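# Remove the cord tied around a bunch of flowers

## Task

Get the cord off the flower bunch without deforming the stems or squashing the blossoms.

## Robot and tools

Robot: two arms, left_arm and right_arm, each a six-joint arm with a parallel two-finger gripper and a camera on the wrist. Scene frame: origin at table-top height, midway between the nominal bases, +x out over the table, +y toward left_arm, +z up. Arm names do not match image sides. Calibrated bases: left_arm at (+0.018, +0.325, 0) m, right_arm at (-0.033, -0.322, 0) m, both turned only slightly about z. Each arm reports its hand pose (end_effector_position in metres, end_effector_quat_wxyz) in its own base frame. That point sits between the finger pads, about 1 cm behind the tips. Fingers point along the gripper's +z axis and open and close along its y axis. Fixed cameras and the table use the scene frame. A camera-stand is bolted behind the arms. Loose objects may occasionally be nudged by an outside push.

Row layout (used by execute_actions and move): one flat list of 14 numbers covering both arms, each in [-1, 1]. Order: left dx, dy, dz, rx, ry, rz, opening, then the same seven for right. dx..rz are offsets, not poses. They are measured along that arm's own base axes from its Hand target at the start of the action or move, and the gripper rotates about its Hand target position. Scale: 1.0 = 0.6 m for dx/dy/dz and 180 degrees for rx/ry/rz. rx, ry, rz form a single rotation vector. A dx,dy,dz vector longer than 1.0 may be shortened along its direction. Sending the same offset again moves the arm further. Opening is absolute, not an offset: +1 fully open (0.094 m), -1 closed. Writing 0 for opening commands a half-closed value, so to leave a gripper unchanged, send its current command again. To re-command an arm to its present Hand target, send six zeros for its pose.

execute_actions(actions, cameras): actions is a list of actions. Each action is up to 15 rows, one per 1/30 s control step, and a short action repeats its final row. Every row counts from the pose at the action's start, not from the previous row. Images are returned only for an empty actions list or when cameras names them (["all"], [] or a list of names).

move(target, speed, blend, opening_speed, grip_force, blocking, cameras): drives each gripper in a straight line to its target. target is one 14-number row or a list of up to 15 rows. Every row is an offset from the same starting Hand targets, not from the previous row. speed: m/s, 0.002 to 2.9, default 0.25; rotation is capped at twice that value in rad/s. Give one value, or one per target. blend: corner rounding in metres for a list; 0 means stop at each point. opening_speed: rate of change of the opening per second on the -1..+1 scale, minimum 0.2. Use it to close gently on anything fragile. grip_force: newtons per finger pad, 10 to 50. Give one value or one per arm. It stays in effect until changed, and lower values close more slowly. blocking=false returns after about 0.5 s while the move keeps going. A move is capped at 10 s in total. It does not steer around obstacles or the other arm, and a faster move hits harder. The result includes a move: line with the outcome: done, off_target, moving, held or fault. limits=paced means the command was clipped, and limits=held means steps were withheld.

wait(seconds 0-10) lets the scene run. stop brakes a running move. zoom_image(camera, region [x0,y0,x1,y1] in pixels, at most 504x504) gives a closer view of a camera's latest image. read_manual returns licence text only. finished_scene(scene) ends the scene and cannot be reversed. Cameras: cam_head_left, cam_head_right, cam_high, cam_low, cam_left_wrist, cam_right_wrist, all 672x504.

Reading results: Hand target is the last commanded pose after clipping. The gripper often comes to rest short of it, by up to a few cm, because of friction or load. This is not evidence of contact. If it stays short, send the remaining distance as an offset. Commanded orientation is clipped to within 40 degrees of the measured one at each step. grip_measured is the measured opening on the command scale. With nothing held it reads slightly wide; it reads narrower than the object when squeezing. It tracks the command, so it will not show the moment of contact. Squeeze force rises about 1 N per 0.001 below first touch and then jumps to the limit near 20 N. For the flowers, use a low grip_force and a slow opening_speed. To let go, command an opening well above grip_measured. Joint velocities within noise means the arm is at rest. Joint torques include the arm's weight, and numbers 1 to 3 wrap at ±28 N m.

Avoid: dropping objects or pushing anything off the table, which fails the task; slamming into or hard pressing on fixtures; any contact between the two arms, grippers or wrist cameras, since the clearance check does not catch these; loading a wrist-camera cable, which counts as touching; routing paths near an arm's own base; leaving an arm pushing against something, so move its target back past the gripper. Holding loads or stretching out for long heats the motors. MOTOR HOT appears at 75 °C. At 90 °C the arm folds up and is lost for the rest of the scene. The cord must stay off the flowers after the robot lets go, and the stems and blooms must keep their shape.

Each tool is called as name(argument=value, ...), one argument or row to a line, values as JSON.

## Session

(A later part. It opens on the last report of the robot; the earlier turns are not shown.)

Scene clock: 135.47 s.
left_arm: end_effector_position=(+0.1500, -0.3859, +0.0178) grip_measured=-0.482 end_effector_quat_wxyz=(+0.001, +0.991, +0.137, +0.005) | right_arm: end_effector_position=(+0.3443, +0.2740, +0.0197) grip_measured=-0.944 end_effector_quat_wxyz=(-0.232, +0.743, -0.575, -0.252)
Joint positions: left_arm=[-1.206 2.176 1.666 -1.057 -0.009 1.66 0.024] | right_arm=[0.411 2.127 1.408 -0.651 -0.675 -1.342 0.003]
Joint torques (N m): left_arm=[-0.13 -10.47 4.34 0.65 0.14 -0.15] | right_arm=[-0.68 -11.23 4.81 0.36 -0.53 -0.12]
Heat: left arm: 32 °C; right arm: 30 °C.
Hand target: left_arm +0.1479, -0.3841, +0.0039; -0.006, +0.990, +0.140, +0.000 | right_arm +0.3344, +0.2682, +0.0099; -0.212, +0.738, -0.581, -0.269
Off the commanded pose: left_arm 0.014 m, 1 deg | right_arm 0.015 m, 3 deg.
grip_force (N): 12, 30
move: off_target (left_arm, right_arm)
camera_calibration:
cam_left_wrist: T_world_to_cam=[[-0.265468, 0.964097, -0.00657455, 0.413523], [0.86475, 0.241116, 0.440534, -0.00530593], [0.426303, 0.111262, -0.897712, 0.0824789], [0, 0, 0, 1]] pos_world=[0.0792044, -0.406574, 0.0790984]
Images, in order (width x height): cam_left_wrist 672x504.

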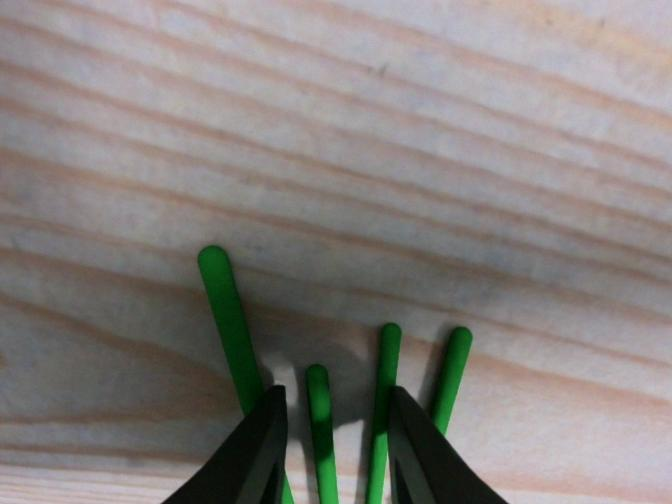

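move(
  target=[
    [0,0,0.02,0,0,0,-0.46,0,0,0,0,0,0,-1],
    [-0.0013,0.005,0.02,0,0,0,-0.46,0,0,0,0,0,0,-1],
    [-0.0013,0.005,-0.002,0,0,0,-0.46,0,0,0,0,0,0,-1],
  ],
  cameras=["cam_left_wrist"],
  speed=0.05,
)

Scene clock: 137.77 s.
left_arm: end_effector_position=(+0.1494, -0.3841, +0.0138) grip_measured=-0.461 end_effector_quat_wxyz=(-0.001, +0.991, +0.137, +0.004) | right_arm: end_effector_position=(+0.3443, +0.2740, +0.0197) grip_measured=-0.944 end_effector_quat_wxyz=(-0.232, +0.743, -0.575, -0.252)
Joint positions: left_arm=[-1.206 2.176 1.65 -1.044 -0.009 1.66 0.025] | right_arm=[0.411 2.127 1.408 -0.651 -0.675 -1.342 0.003]
Joint torques (N m): left_arm=[0.14 -11.22 4.12 0.61 0.12 -0.09] | right_arm=[-0.69 -11.23 4.81 0.34 -0.53 -0.09]
Heat: left arm: 32 °C; right arm: 30 °C.
Hand target: left_arm +0.1472, -0.3811, +0.0028; -0.006, +0.990, +0.140, +0.000 | right_arm +0.3344, +0.2682, +0.0099; -0.212, +0.738, -0.581, -0.269
Off the commanded pose: left_arm 0.012 m, 1 deg | right_arm 0.015 m, 3 deg.
grip_force (N): 12, 30
move: off_target (left_arm, right_arm)
camera_calibration:
cam_left_wrist: T_world_to_cam=[[-0.265522, 0.964098, -0.00353704, 0.411593], [0.865037, 0.239856, 0.440659, -0.00403831], [0.425687, 0.113945, -0.897667, 0.0800518], [0, 0, 0, 1]] pos_world=[0.0787034, -0.404969, 0.0750952]
Images, in order (width x height): cam_left_wrist 672x504.

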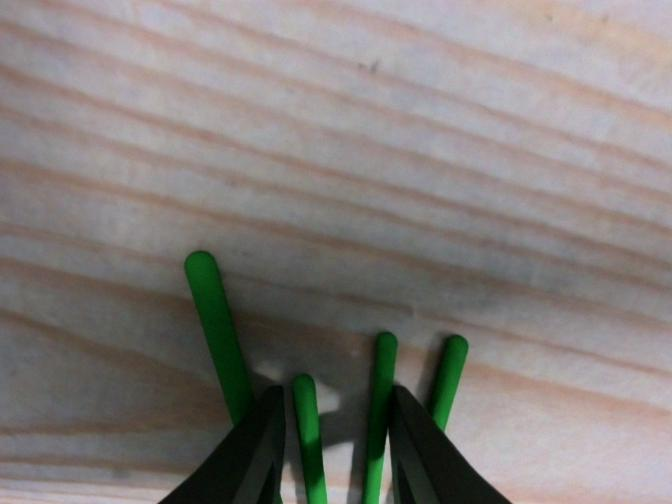

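move(
  target=[0,0,-0.002,0,0,0,-0.7,0,0,0,0,0,0,-1],
  cameras=["cam_left_wrist","cam_high"],
  opening_speed=0.3,
)

Scene clock: 139.57 s.
left_arm: end_effector_position=(+0.1499, -0.3856, +0.0138) grip_measured=-0.698 end_effector_quat_wxyz=(+0.002, +0.991, +0.137, +0.005) | right_arm: end_effector_position=(+0.3442, +0.2740, +0.0197) grip_measured=-0.944 end_effector_quat_wxyz=(-0.232, +0.743, -0.575, -0.252)
Joint positions: left_arm=[-1.206 2.176 1.65 -1.038 -0.009 1.66 0.014] | right_arm=[0.411 2.127 1.408 -0.651 -0.675 -1.342 0.003]
Joint torques (N m): left_arm=[0.17 -11.11 3.97 0.62 0.07 -0.12] | right_arm=[-0.68 -11.34 4.83 0.34 -0.51 -0.1]
Heat: left arm: 32 °C; right arm: 30 °C.
Hand target: left_arm +0.1471, -0.3811, +0.0016; -0.006, +0.990, +0.140, +0.000 | right_arm +0.3344, +0.2682, +0.0099; -0.212, +0.738, -0.581, -0.269
Off the commanded pose: left_arm 0.013 m, 1 deg | right_arm 0.015 m, 3 deg.
grip_force (N): 12, 30
move: off_target (left_arm, right_arm)
camera_calibration:
cam_left_wrist: T_world_to_cam=[[-0.265453, 0.964076, -0.00962784, 0.413212], [0.864117, 0.242335, 0.441106, -0.00307838], [0.427593, 0.108773, -0.897403, 0.0777414], [0, 0, 0, 1]] pos_world=[0.0791067, -0.406078, 0.0751016]
Images, in order (width x height): cam_high 672x504, cam_left_wrist 672x504.

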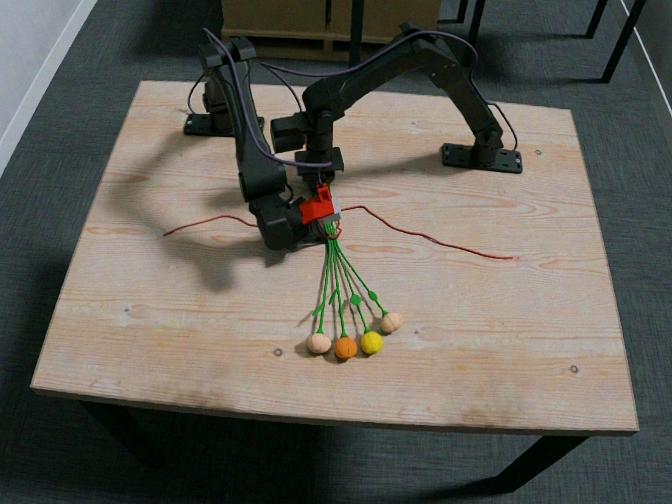

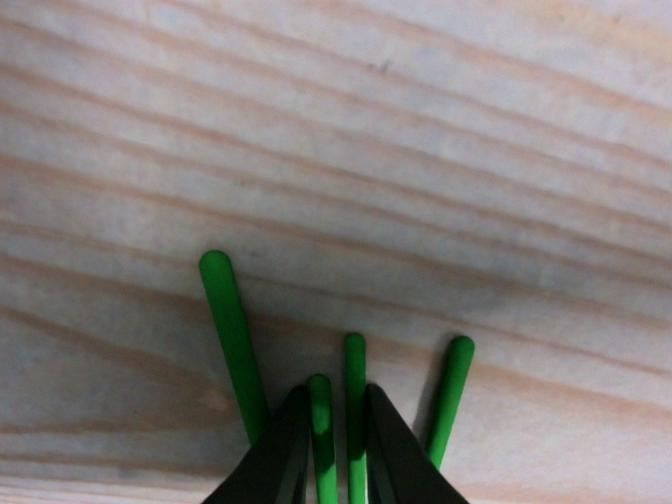

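move(
  target=[0,0,-0.0,0,0,0,-0.7,0.043,-0.03,0.0,0,0,0,-1],
  cameras=["cam_right_wrist","cam_left_wrist","cam_high"],
  speed=0.04,
)

Scene clock: 141.03 s.
left_arm: end_effector_position=(+0.1499, -0.3856, +0.0138) grip_measured=-0.698 end_effector_quat_wxyz=(+0.002, +0.991, +0.137, +0.005) | right_arm: end_effector_position=(+0.3601, +0.2517, +0.0198) grip_measured=-0.944 end_effector_quat_wxyz=(-0.221, +0.742, -0.579, -0.255)
Joint positions: left_arm=[-1.206 2.176 1.65 -1.038 -0.009 1.66 0.014] | right_arm=[0.347 2.174 1.494 -0.766 -0.679 -1.424 0.003]
Joint torques (N m): left_arm=[0.24 -11.08 4.04 0.55 0.12 -0.06] | right_arm=[-0.84 -9.63 7.23 0.32 -0.56 -0.16]
Heat: left arm: 32 °C; right arm: 30 °C.
Hand target: left_arm +0.1471, -0.3811, +0.0016; -0.006, +0.990, +0.140, +0.000 | right_arm +0.3602, +0.2502, +0.0099; -0.212, +0.738, -0.581, -0.269
Off the commanded pose: left_arm 0.013 m, 1 deg | right_arm 0.010 m, 2 deg.
grip_force (N): 12, 30
move: off_target (left_arm)
camera_calibration:
cam_left_wrist: T_world_to_cam=[[-0.265453, 0.964076, -0.00962784, 0.413212], [0.864117, 0.242335, 0.441106, -0.00307838], [0.427593, 0.108773, -0.897403, 0.0777414], [0, 0, 0, 1]] pos_world=[0.0791067, -0.406078, 0.0751016]
cam_right_wrist: T_world_to_cam=[[0.9715, 0.234936, 0.0315218, -0.410231], [0.235111, -0.938094, -0.254366, 0.19626], [-0.0301892, 0.254527, -0.966594, 0.0542289], [0, 0, 0, 1]] pos_world=[0.354034, 0.266685, 0.11527]
Images, in order (width x height): cam_high 672x504, cam_left_wrist 672x504, cam_right_wrist 672x504.

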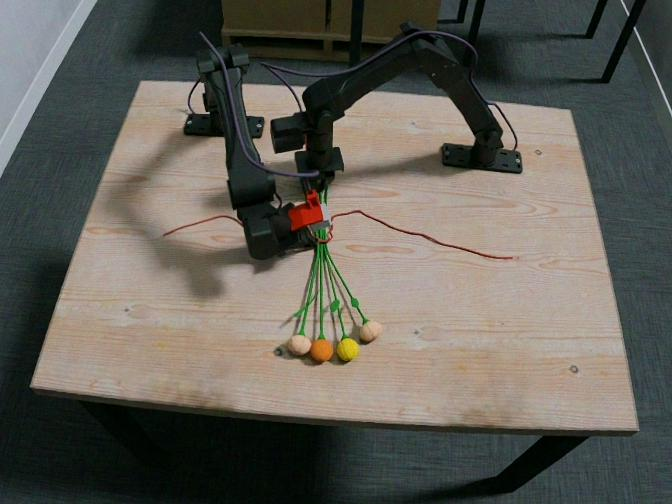

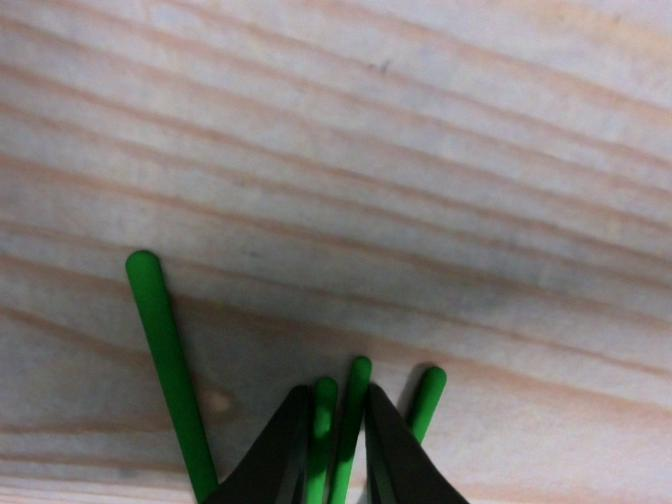

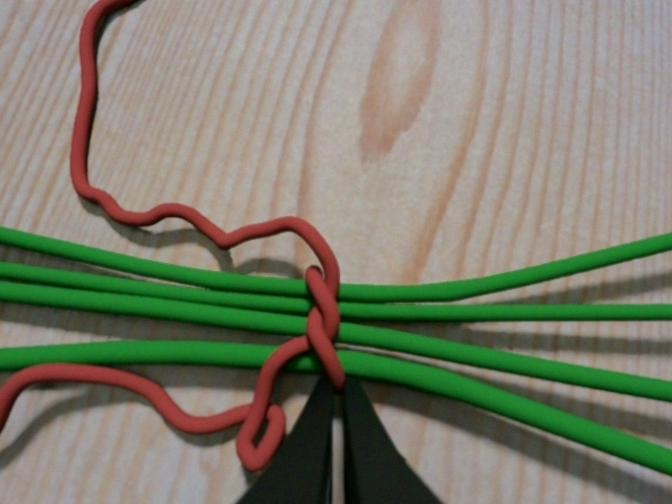

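move(
  target=[0,0,-0.0,0,0,0,-0.7,0.04,0.01,0.0,0,0,0,-1],
  cameras=["cam_right_wrist","cam_left_wrist","cam_high"],
  speed=0.04,
)

Scene clock: 142.23 s.
left_arm: end_effector_position=(+0.1499, -0.3856, +0.0138) grip_measured=-0.698 end_effector_quat_wxyz=(+0.002, +0.991, +0.137, +0.005) | right_arm: end_effector_position=(+0.3820, +0.2573, +0.0206) grip_measured=-0.944 end_effector_quat_wxyz=(-0.218, +0.741, -0.581, -0.257)
Joint positions: left_arm=[-1.206 2.176 1.65 -1.038 -0.009 1.66 0.014] | right_arm=[0.342 2.261 1.646 -0.843 -0.679 -1.431 0.003]
Joint torques (N m): left_arm=[-0.14 -11.14 3.96 0.6 0.09 -0.08] | right_arm=[-0.91 -10.36 7.56 0.39 -0.54 -0.13]
Heat: left arm: 32 °C; right arm: 30 °C.
Hand target: left_arm +0.1471, -0.3811, +0.0016; -0.006, +0.990, +0.140, +0.000 | right_arm +0.3843, +0.2562, +0.0099; -0.212, +0.738, -0.581, -0.269
Off the commanded pose: left_arm 0.013 m, 1 deg | right_arm 0.011 m, 2 deg.
grip_force (N): 12, 30
move: off_target (left_arm, right_arm)
camera_calibration:
cam_left_wrist: T_world_to_cam=[[-0.265453, 0.964076, -0.00962784, 0.413212], [0.864117, 0.242335, 0.441106, -0.00307838], [0.427593, 0.108773, -0.897403, 0.0777414], [0, 0, 0, 1]] pos_world=[0.0791067, -0.406078, 0.0751016]
cam_right_wrist: T_world_to_cam=[[0.971639, 0.235388, 0.0225979, -0.432917], [0.233349, -0.938948, -0.252835, 0.197352], [-0.038296, 0.250937, -0.967246, 0.0582894], [0, 0, 0, 1]] pos_world=[0.37682, 0.27258, 0.116061]
Images, in order (width x height): cam_high 672x504, cam_left_wrist 672x504, cam_right_wrist 672x504.

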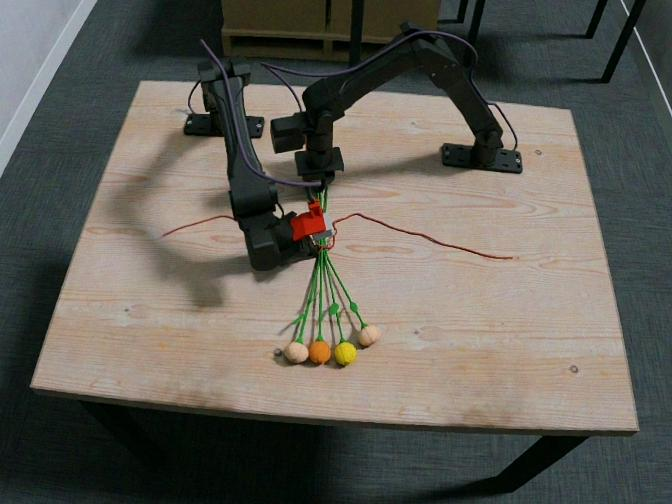

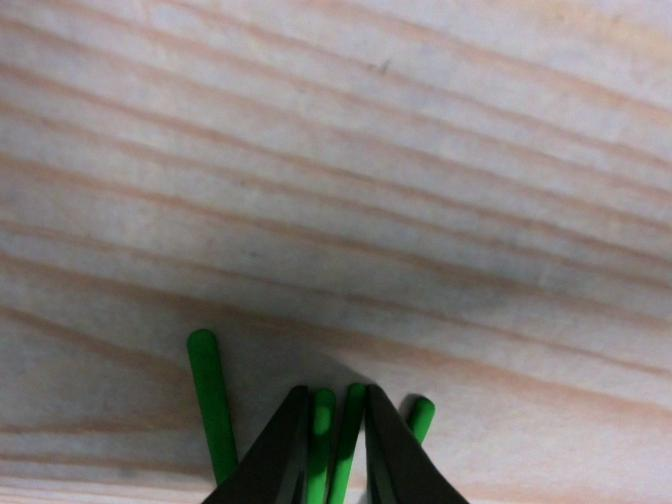

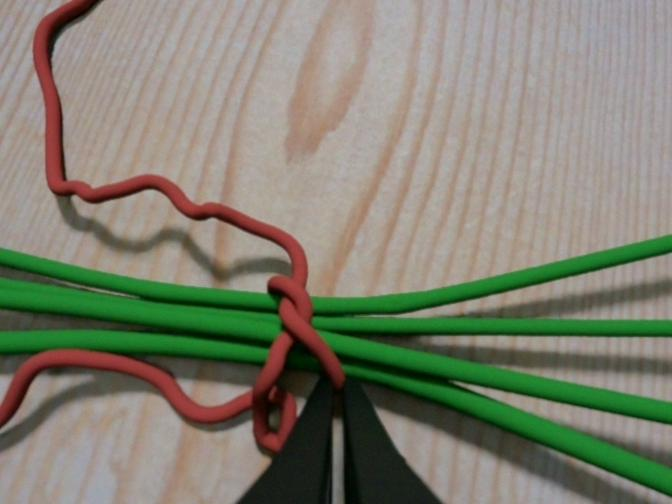

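move(
  target=[0,0,-0.0,0,0,0,-0.7,0.05,-0.005,0.0,0,0,0,-1],
  cameras=["cam_right_wrist","cam_left_wrist","cam_high"],
  speed=0.04,
)

Scene clock: 143.70 s.
left_arm: end_effector_position=(+0.1499, -0.3856, +0.0138) grip_measured=-0.698 end_effector_quat_wxyz=(+0.002, +0.991, +0.137, +0.005) | right_arm: end_effector_position=(+0.4151, +0.2540, +0.0222) grip_measured=-0.944 end_effector_quat_wxyz=(-0.221, +0.742, -0.581, -0.253)
Joint positions: left_arm=[-1.206 2.176 1.65 -1.038 -0.009 1.66 0.014] | right_arm=[0.312 2.373 1.85 -0.947 -0.679 -1.466 0.003]
Joint torques (N m): left_arm=[0.21 -11.15 4.03 0.56 0.11 -0.07] | right_arm=[-0.59 -11.28 7.66 0.32 -0.59 -0.15]
Heat: left arm: 32 °C; right arm: 30 °C.
Hand target: left_arm +0.1471, -0.3811, +0.0016; -0.006, +0.990, +0.140, +0.000 | right_arm +0.4142, +0.2532, +0.0098; -0.212, +0.738, -0.581, -0.269
Off the commanded pose: left_arm 0.013 m, 1 deg | right_arm 0.012 m, 2 deg.
grip_force (N): 12, 30
move: off_target (left_arm, right_arm)
camera_calibration:
cam_left_wrist: T_world_to_cam=[[-0.265453, 0.964076, -0.00962784, 0.413212], [0.864117, 0.242335, 0.441106, -0.00307838], [0.427593, 0.108773, -0.897403, 0.0777414], [0, 0, 0, 1]] pos_world=[0.0791067, -0.406078, 0.0751016]
cam_right_wrist: T_world_to_cam=[[0.972116, 0.23217, 0.0329817, -0.463841], [0.232919, -0.93965, -0.250611, 0.187289], [-0.027193, 0.251305, -0.967526, 0.0572922], [0, 0, 0, 1]] pos_world=[0.408842, 0.269278, 0.117667]
Images, in order (width x height): cam_high 672x504, cam_left_wrist 672x504, cam_right_wrist 672x504.

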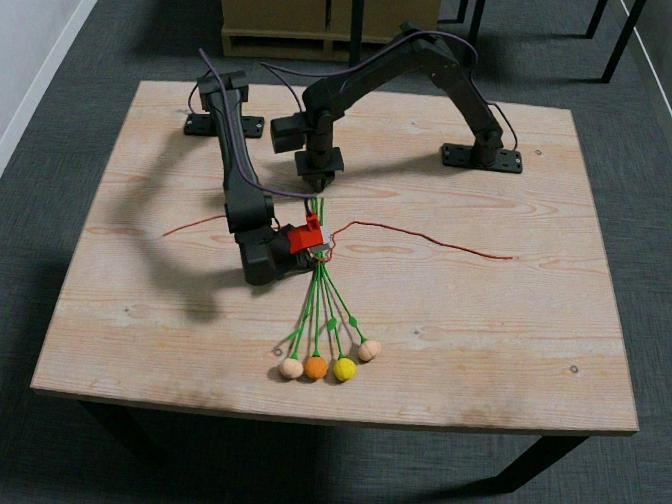

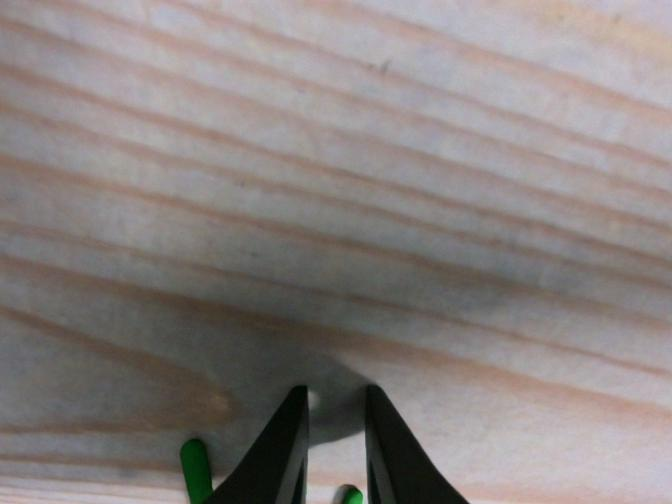

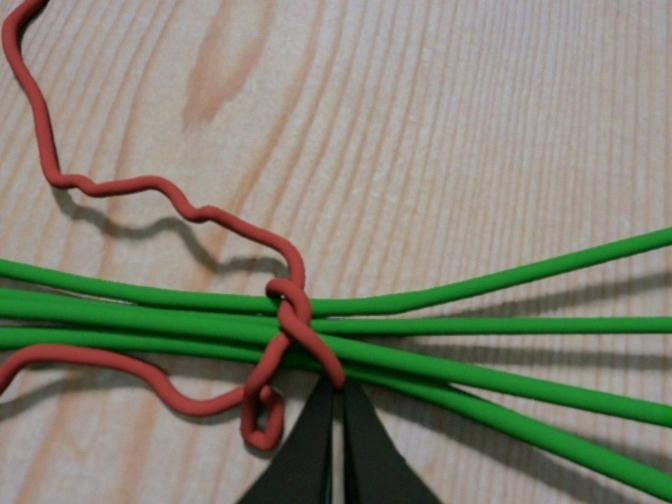

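move(
  target=[
    [0,0,0.0,0,0,0,-0.3,0,0,0,0,0,0,-1],
    [0.0,0.0,0.17,0,0,0,-0.2,0,0,0,0,0,0,-1],
    [0.17,-0.007,0.17,0,0,-0.03,-0.2,0,0,0,0,0,0,-1],
  ],
  cameras=["cam_right_wrist","cam_left_wrist","cam_high"],
  speed=0.15,
  grip_force=30,
)

Scene clock: 149.73 s.
left_arm: end_effector_position=(+0.2500, -0.3817, +0.1006) grip_measured=-0.202 end_effector_quat_wxyz=(-0.009, +0.995, +0.100, +0.002) | right_arm: end_effector_position=(+0.4150, +0.2539, +0.0222) grip_measured=-0.944 end_effector_quat_wxyz=(-0.221, +0.742, -0.581, -0.253)
Joint positions: left_arm=[-0.998 2.392 2.362 -1.555 -0.011 1.943 0.038] | right_arm=[0.312 2.373 1.85 -0.948 -0.679 -1.466 0.003]
Joint torques (N m): left_arm=[-0.28 -12.6 9.31 0.04 0.09 0.1] | right_arm=[-0.49 -11.43 7.72 0.29 -0.59 -0.13]
Heat: left arm: 32 °C; right arm: 30 °C.
Hand target: left_arm +0.2493, -0.3852, +0.1035; -0.006, +0.996, +0.094, +0.000 | right_arm +0.4142, +0.2532, +0.0098; -0.211, +0.738, -0.581, -0.269
Off the commanded pose: left_arm 0.005 m, 1 deg | right_arm 0.012 m, 2 deg.
grip_force (N): 30, 30
move: off_target (right_arm); target 2's new opening was sent with left_arm's hand 0.019 m and 3 deg from that target
camera_calibration:
cam_left_wrist: T_world_to_cam=[[-0.193419, 0.98103, 0.0129854, 0.422979], [0.883385, 0.168379, 0.437355, -0.161409], [0.426872, 0.096064, -0.899195, 0.107961], [0, 0, 0, 1]] pos_world=[0.178313, -0.398149, 0.162179]
cam_right_wrist: T_world_to_cam=[[0.972044, 0.23249, 0.0328436, -0.463878], [0.233207, -0.939703, -0.250145, 0.187105], [-0.027293, 0.250812, -0.967651, 0.0573832], [0, 0, 0, 1]] pos_world=[0.408842, 0.269278, 0.117566]
Images, in order (width x height): cam_high 672x504, cam_left_wrist 672x504, cam_right_wrist 672x504.

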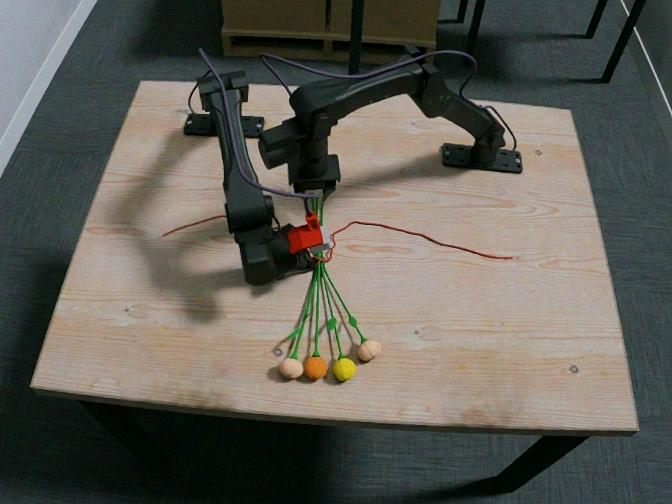

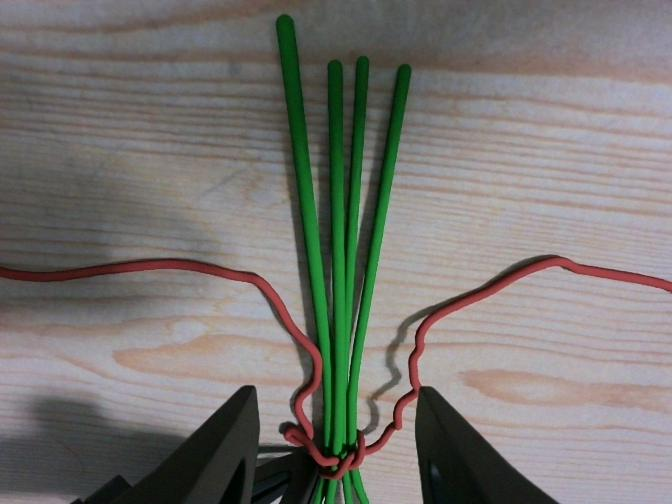

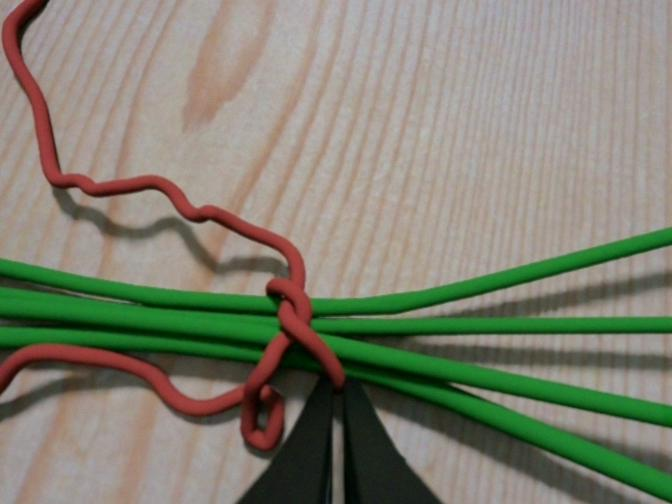

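move(
  target=[
    [-0.001,0.009,0.0,0,0,0,-0.06,0,0,0,0,0,0,-1],
    [-0.001,0.009,-0.1,0,0,0,-0.06,0,0,0,0,0,0,-1],
    [-0.001,0.009,-0.158,0,0,0,-0.06,0,0,0,0,0,0,-1],
  ],
  cameras=["cam_left_wrist"],
  speed=0.1,
)

Scene clock: 152.73 s.
left_arm: end_effector_position=(+0.2479, -0.3784, +0.0155) grip_measured=-0.062 end_effector_quat_wxyz=(-0.013, +0.995, +0.097, +0.000) | right_arm: end_effector_position=(+0.4150, +0.2539, +0.0222) grip_measured=-0.944 end_effector_quat_wxyz=(-0.221, +0.742, -0.581, -0.253)
Joint positions: left_arm=[-0.998 2.369 1.982 -1.208 -0.012 1.949 0.044] | right_arm=[0.312 2.373 1.85 -0.948 -0.679 -1.466 0.003]
Joint torques (N m): left_arm=[0.14 -14.02 4.15 0.71 0.09 0.1] | right_arm=[-0.57 -11.28 7.72 0.31 -0.59 -0.14]
Heat: left arm: 33 °C; right arm: 30 °C.
Hand target: left_arm +0.2486, -0.3798, +0.0087; -0.006, +0.996, +0.094, +0.000 | right_arm +0.4142, +0.2532, +0.0098; -0.211, +0.738, -0.581, -0.269
Off the commanded pose: left_arm 0.007 m, 1 deg | right_arm 0.012 m, 2 deg.
grip_force (N): 30, 30
move: off_target (right_arm)
camera_calibration:
cam_left_wrist: T_world_to_cam=[[-0.186994, 0.982099, 0.022687, 0.419116], [0.886806, 0.158824, 0.433993, -0.127328], [0.422621, 0.101273, -0.900631, 0.0349958], [0, 0, 0, 1]] pos_world=[0.176497, -0.394934, 0.0772694]
Images, in order (width x height): cam_left_wrist 672x504.

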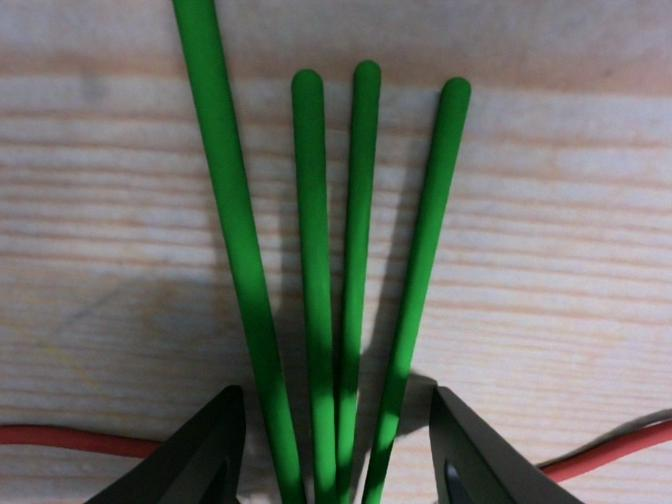

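move(
  target=[0,0,0,0,0,0,-0.52,0,0,0,0,0,0,-1],
  cameras=["cam_left_wrist"],
  opening_speed=0.3,
  grip_force=[20, 30],
)

Scene clock: 154.83 s.
left_arm: end_effector_position=(+0.2511, -0.3851, +0.0150) grip_measured=-0.518 end_effector_quat_wxyz=(+0.001, +0.995, +0.097, +0.004) | right_arm: end_effector_position=(+0.4149, +0.2536, +0.0220) grip_measured=-0.944 end_effector_quat_wxyz=(-0.220, +0.742, -0.581, -0.252)
Joint positions: left_arm=[-0.998 2.369 1.981 -1.177 -0.006 1.95 0.023] | right_arm=[0.312 2.373 1.85 -0.949 -0.677 -1.466 0.003]
Joint torques (N m): left_arm=[0.2 -14.19 3.95 0.41 0.09 0.11] | right_arm=[-0.62 -11.22 7.61 0.33 -0.61 -0.14]
Heat: left arm: 33 °C; right arm: 30 °C.
Hand target: left_arm +0.2486, -0.3798, +0.0087; -0.006, +0.996, +0.094, +0.000 | right_arm +0.4143, +0.2532, +0.0098; -0.212, +0.738, -0.581, -0.269
Off the commanded pose: left_arm 0.009 m, 1 deg | right_arm 0.012 m, 2 deg.
grip_force (N): 20, 30
move: off_target (right_arm)
camera_calibration:
cam_left_wrist: T_world_to_cam=[[-0.186728, 0.98239, -0.0065727, 0.426748], [0.881862, 0.170561, 0.439577, -0.123158], [0.432957, 0.0762852, -0.898181, 0.0216618], [0, 0, 0, 1]] pos_world=[0.178916, -0.399879, 0.0763986]
Images, in order (width x height): cam_left_wrist 672x504.

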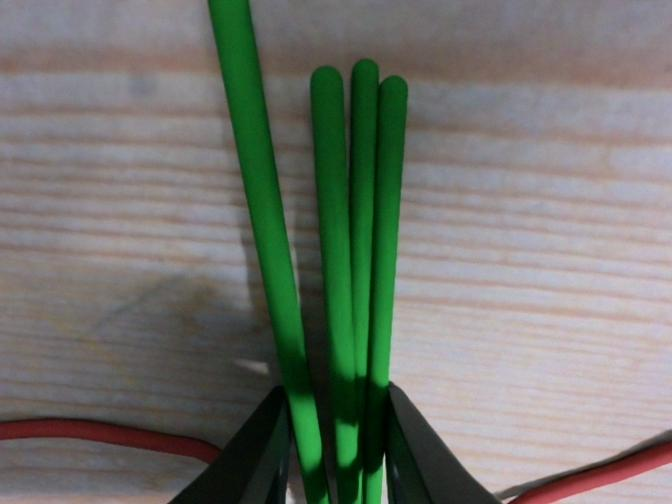

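move(
  target=[0,0,0,0,0,0,-0.64,0,0,0,0,0,0,-1],
  cameras=["cam_left_wrist"],
  opening_speed=0.3,
)

Scene clock: 155.60 s.
left_arm: end_effector_position=(+0.2511, -0.3851, +0.0150) grip_measured=-0.638 end_effector_quat_wxyz=(+0.001, +0.995, +0.097, +0.004) | right_arm: end_effector_position=(+0.4142, +0.2533, +0.0219) grip_measured=-0.944 end_effector_quat_wxyz=(-0.219, +0.742, -0.581, -0.253)
Joint positions: left_arm=[-0.998 2.369 1.981 -1.177 -0.006 1.95 0.017] | right_arm=[0.312 2.373 1.85 -0.952 -0.677 -1.466 0.003]
Joint torques (N m): left_arm=[0.02 -14.08 4.3 0.43 0.01 0.07] | right_arm=[-0.57 -11.26 7.56 0.33 -0.62 -0.14]
Heat: left arm: 33 °C; right arm: 30 °C.
Hand target: left_arm +0.2486, -0.3798, +0.0087; -0.006, +0.996, +0.094, +0.000 | right_arm +0.4142, +0.2532, +0.0098; -0.212, +0.738, -0.581, -0.269
Off the commanded pose: left_arm 0.009 m, 1 deg | right_arm 0.012 m, 2 deg.
grip_force (N): 20, 30
move: off_target (right_arm)
camera_calibration:
cam_left_wrist: T_world_to_cam=[[-0.186728, 0.98239, -0.0065727, 0.426748], [0.881862, 0.170561, 0.439577, -0.123158], [0.432957, 0.0762852, -0.898181, 0.0216618], [0, 0, 0, 1]] pos_world=[0.178916, -0.399879, 0.0763986]
Images, in order (width x height): cam_left_wrist 672x504.

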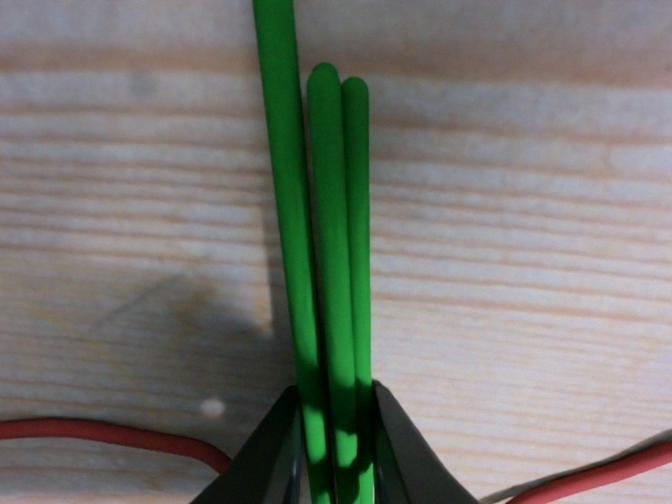

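move(
  target=[0,0,0,0,0,0,-0.64,0.033,-0.033,0.015,0,0,0,-1],
  cameras=["cam_left_wrist","cam_right_wrist","cam_high"],
  speed=0.04,
)

Scene clock: 157.00 s.
left_arm: end_effector_position=(+0.2512, -0.3851, +0.0150) grip_measured=-0.638 end_effector_quat_wxyz=(+0.001, +0.995, +0.097, +0.004) | right_arm: end_effector_position=(+0.4332, +0.2344, +0.0308) grip_measured=-0.944 end_effector_quat_wxyz=(-0.217, +0.743, -0.581, -0.253)
Joint positions: left_arm=[-0.998 2.369 1.981 -1.177 -0.007 1.95 0.017] | right_arm=[0.262 2.436 2.002 -1.085 -0.677 -1.532 0.003]
Joint torques (N m): left_arm=[0.31 -14.19 4.18 0.42 0.02 0.03] | right_arm=[-0.84 -11.77 7.83 0.3 -0.64 -0.12]
Heat: left arm: 33 °C; right arm: 30 °C.
Hand target: left_arm +0.2487, -0.3798, +0.0087; -0.006, +0.996, +0.094, +0.000 | right_arm +0.4340, +0.2335, +0.0190; -0.212, +0.738, -0.581, -0.269
Off the commanded pose: left_arm 0.009 m, 1 deg | right_arm 0.012 m, 2 deg.
grip_force (N): 20, 30
move: off_target (right_arm)
camera_calibration:
cam_left_wrist: T_world_to_cam=[[-0.186693, 0.982395, -0.00677036, 0.426876], [0.881611, 0.170573, 0.440075, -0.123219], [0.433483, 0.0761901, -0.897935, 0.021475], [0, 0, 0, 1]] pos_world=[0.179017, -0.399979, 0.0763987]
cam_right_wrist: T_world_to_cam=[[0.971758, 0.234504, 0.0263376, -0.477415], [0.233731, -0.941121, -0.244256, 0.166604], [-0.0324922, 0.243513, -0.969353, 0.0750854], [0, 0, 0, 1]] pos_world=[0.427431, 0.250466, 0.126052]
Images, in order (width x height): cam_high 672x504, cam_left_wrist 672x504, cam_right_wrist 672x504.

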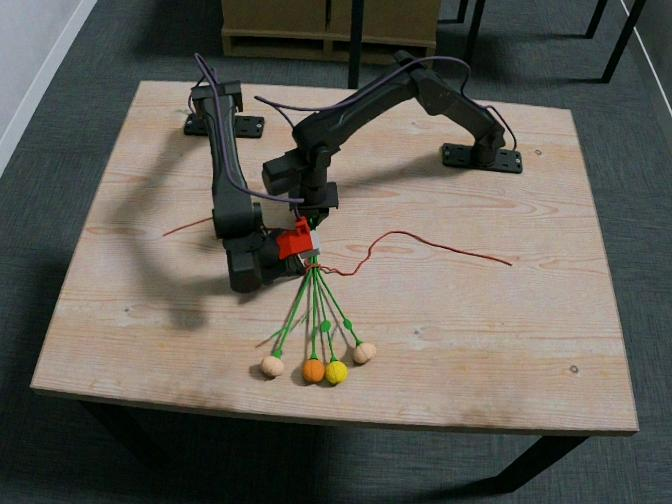

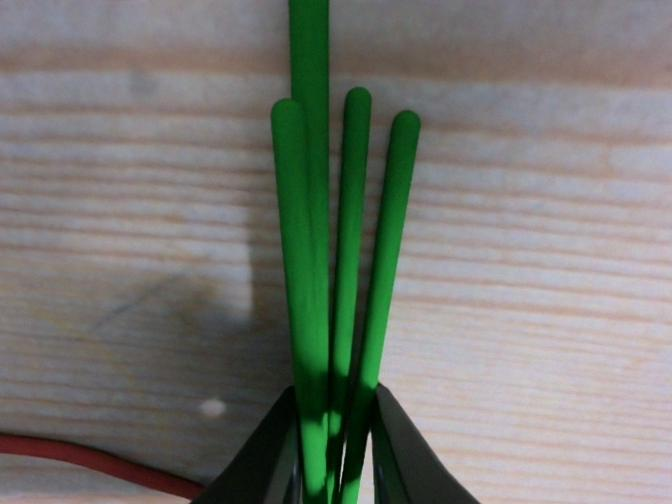

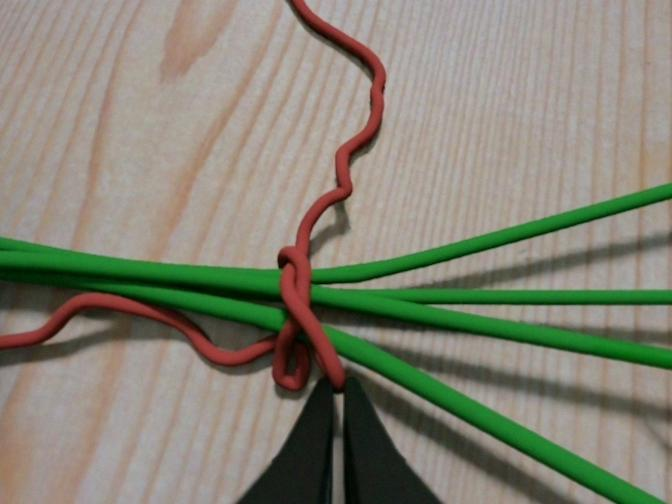

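zoom_image(
  camera="cam_right_wrist",
  region=[220, 200, 420, 410],
)

Scaled by 2.400 from the camera's 672x504 image, which has a finer 960x720 frame.

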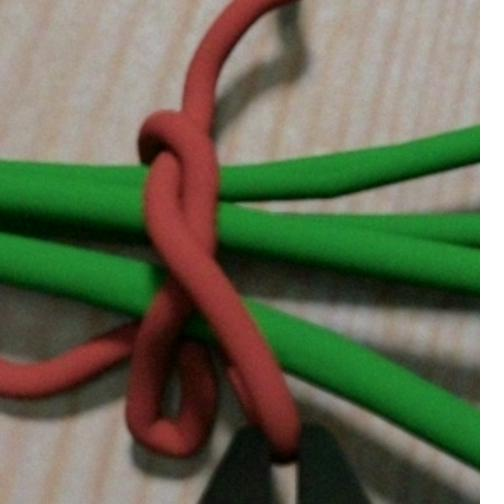

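move(
  target=[0,0,0,0,0,0,-0.64,0.055,0.03,0.0,0,0,0,-1],
  cameras=["cam_left_wrist","cam_right_wrist","cam_high"],
  speed=0.04,
)

zoom_image(
  camera="cam_right_wrist",
  region=[150, 200, 400, 410],
)

Scene clock: 160.33 s.
left_arm: end_effector_position=(+0.2512, -0.3851, +0.0150) grip_measured=-0.638 end_effector_quat_wxyz=(+0.001, +0.995, +0.097, +0.004) | right_arm: end_effector_position=(+0.4715, +0.2469, +0.0346) grip_measured=-0.944 end_effector_quat_wxyz=(-0.224, +0.743, -0.580, -0.247)
Joint positions: left_arm=[-0.998 2.369 1.981 -1.177 -0.007 1.95 0.017] | right_arm=[0.267 2.641 2.399 -1.252 -0.677 -1.523 0.003]
Joint torques (N m): left_arm=[0.34 -14.06 4.04 0.46 0.11 0.06] | right_arm=[0.39 -13.03 7.9 0.28 -0.62 0.01]
Heat: left arm: 34 °C; right arm: 31 °C.
Hand target: left_arm +0.2487, -0.3798, +0.0087; -0.006, +0.996, +0.094, +0.000 | right_arm +0.4670, +0.2515, +0.0189; -0.212, +0.738, -0.581, -0.269
Off the commanded pose: left_arm 0.009 m, 1 deg | right_arm 0.017 m, 3 deg.
grip_force (N): 20, 30
move: off_target (right_arm)
camera_calibration:
cam_left_wrist: T_world_to_cam=[[-0.186693, 0.982395, -0.00677036, 0.426876], [0.881611, 0.170573, 0.440075, -0.123219], [0.433483, 0.0761901, -0.897935, 0.021475], [0, 0, 0, 1]] pos_world=[0.179017, -0.399979, 0.0763987]
cam_right_wrist: T_world_to_cam=[[0.971782, 0.231402, 0.0457415, -0.517551], [0.235482, -0.940477, -0.245055, 0.16942], [-0.0136874, 0.248911, -0.96843, 0.0667883], [0, 0, 0, 1]] pos_world=[0.463966, 0.262474, 0.12987]
Images, in order (width x height): cam_high 672x504, cam_left_wrist 672x504, cam_right_wrist 672x504.

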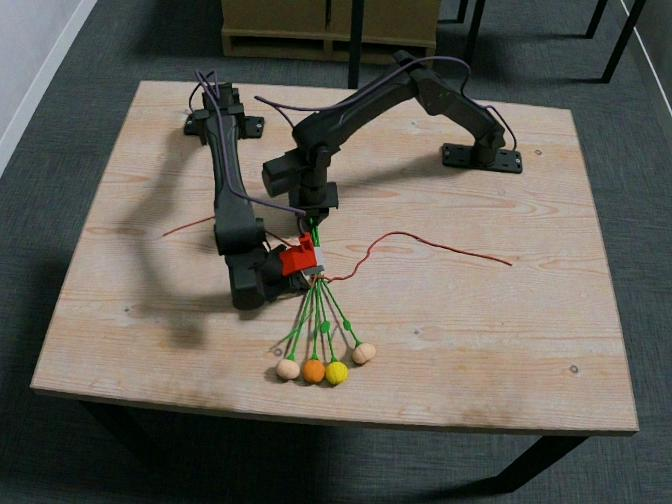

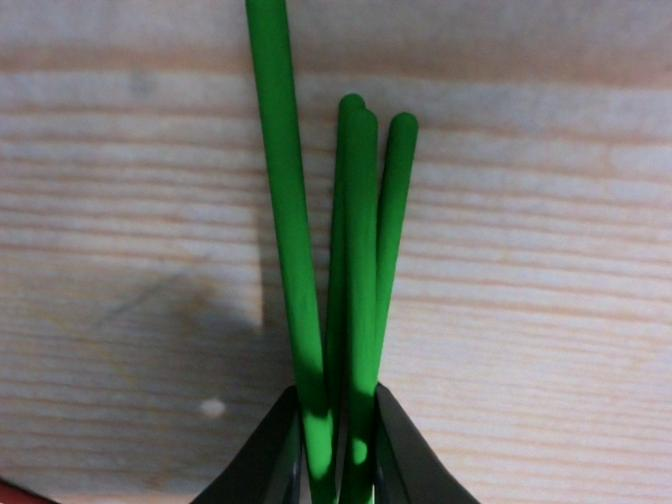

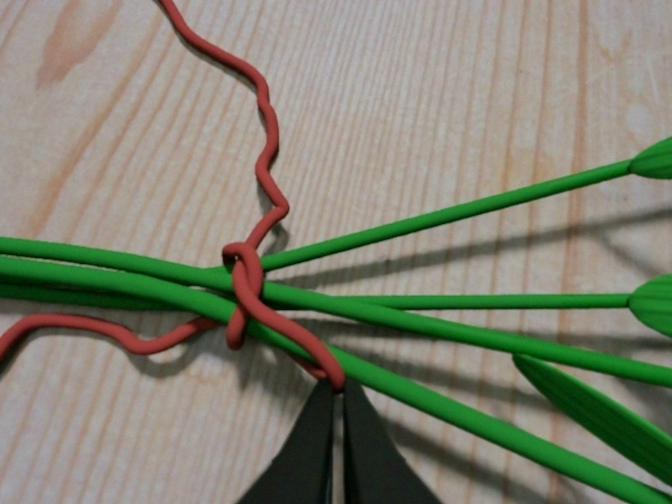

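Scaled by 2.016 from the camera's 672x504 image, which has a finer 960x720 frame.

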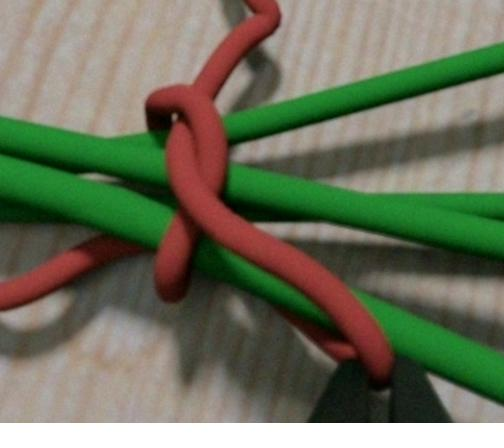

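move(
  target=[0,0,0,0,0,0,-0.64,-0.01,-0.06,0.01,0,0,0,-1],
  cameras=["cam_right_wrist","cam_high"],
  speed=0.04,
)

zoom_image(
  camera="cam_right_wrist",
  region=[150, 200, 400, 410],
)

Scene clock: 162.13 s.
left_arm: end_effector_position=(+0.2512, -0.3851, +0.0150) grip_measured=-0.638 end_effector_quat_wxyz=(+0.001, +0.995, +0.097, +0.004) | right_arm: end_effector_position=(+0.4669, +0.2201, +0.0215) grip_measured=-0.944 end_effector_quat_wxyz=(-0.215, +0.740, -0.581, -0.261)
Joint positions: left_arm=[-0.998 2.369 1.981 -1.177 -0.007 1.95 0.017] | right_arm=[0.214 2.641 2.344 -1.274 -0.69 -1.597 0.003]
Joint torques (N m): left_arm=[0.28 -14.17 4.11 0.46 0.07 0.05] | right_arm=[-0.92 -18.85 4.16 0.14 -0.52 -0.14]
Heat: left arm: 34 °C; right arm: 30 °C.
Hand target: left_arm +0.2487, -0.3798, +0.0087; -0.006, +0.996, +0.094, +0.000 | right_arm +0.4610, +0.2154, +0.0249; -0.212, +0.738, -0.581, -0.269
Off the commanded pose: left_arm 0.009 m, 1 deg | right_arm 0.008 m, 1 deg.
grip_force (N): 20, 30
move: done
camera_calibration:
cam_right_wrist: T_world_to_cam=[[0.971463, 0.23676, 0.0142985, -0.50661], [0.232469, -0.938421, -0.255588, 0.143311], [-0.0470949, 0.251618, -0.96668, 0.0757074], [0, 0, 0, 1]] pos_world=[0.462403, 0.235382, 0.117057]
Images, in order (width x height): cam_high 672x504, cam_right_wrist 672x504.

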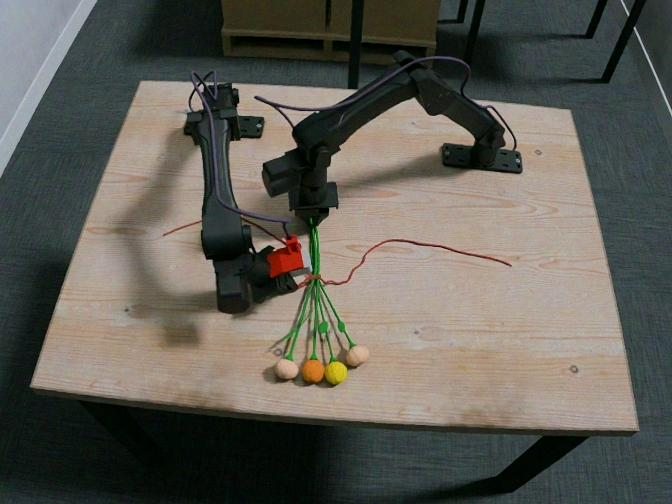

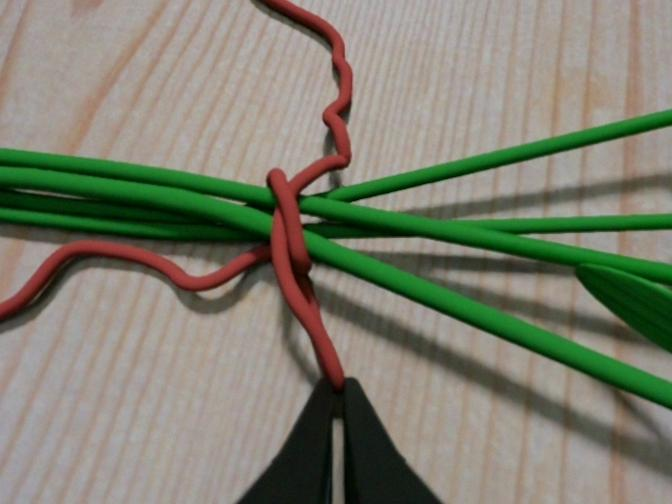

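Scaled by 2.016 from the camera's 672x504 image, which has a finer 960x720 frame.

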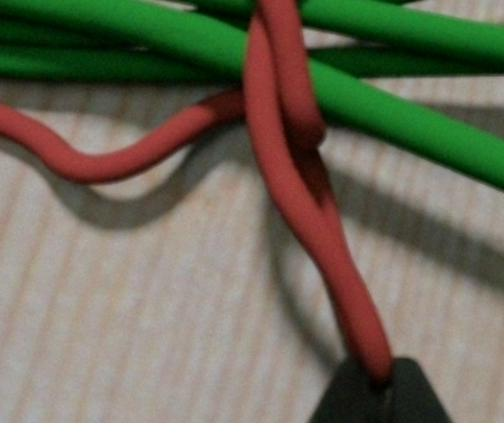

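move(
  target=[0,0,0,0,0,0,-0.64,0.0,-0.1,0.005,0,0,0,-1],
  cameras=["cam_right_wrist","cam_high"],
  speed=0.04,
)

zoom_image(
  camera="cam_right_wrist",
  region=[150, 50, 450, 350],
)

Scene clock: 164.33 s.
left_arm: end_effector_position=(+0.2512, -0.3851, +0.0150) grip_measured=-0.638 end_effector_quat_wxyz=(+0.001, +0.995, +0.097, +0.004) | right_arm: end_effector_position=(+0.4648, +0.1625, +0.0207) grip_measured=-0.944 end_effector_quat_wxyz=(-0.217, +0.735, -0.581, -0.275)
Joint positions: left_arm=[-0.998 2.369 1.981 -1.177 -0.007 1.95 0.017] | right_arm=[0.094 2.641 2.327 -1.377 -0.707 -1.754 0.003]
Joint torques (N m): left_arm=[0.17 -14.13 4.22 0.4 0.04 0.08] | right_arm=[-0.77 -19.77 4.1 -0.05 -0.27 -0.13]
Heat: left arm: 34 °C; right arm: 31 °C.
Hand target: left_arm +0.2487, -0.3798, +0.0087; -0.006, +0.996, +0.094, +0.000 | right_arm +0.4610, +0.1554, +0.0279; -0.212, +0.738, -0.581, -0.269
Off the commanded pose: left_arm 0.009 m, 1 deg | right_arm 0.011 m, 1 deg.
grip_force (N): 20, 30
move: off_target (right_arm)
camera_calibration:
cam_right_wrist: T_world_to_cam=[[0.97191, 0.235343, -0.00211804, -0.490608], [0.225339, -0.933119, -0.280198, 0.0925368], [-0.0679188, 0.27185, -0.95994, 0.0956189], [0, 0, 0, 1]] pos_world=[0.462469, 0.175815, 0.116678]
Images, in order (width x height): cam_high 672x504, cam_right_wrist 672x504.

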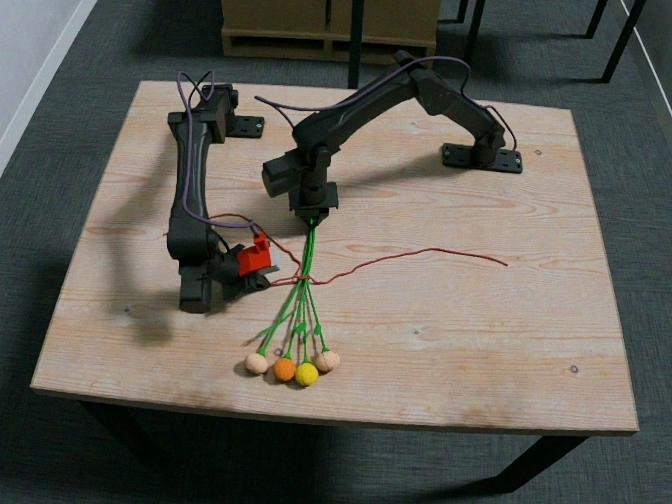

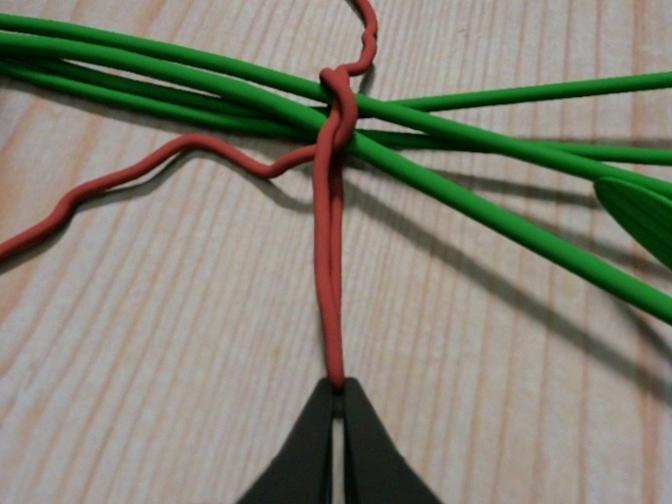

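Scaled by 1.680 from the camera's 672x504 image, which has a finer 960x720 frame.

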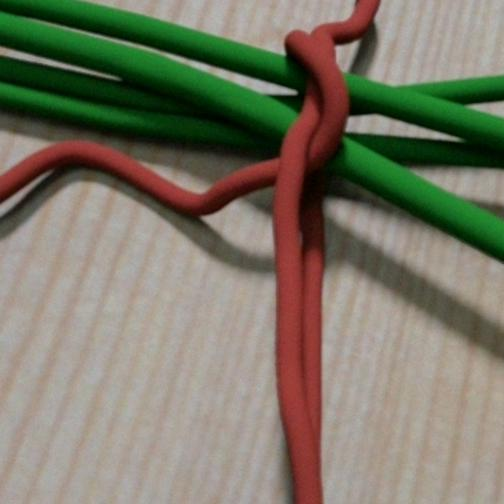

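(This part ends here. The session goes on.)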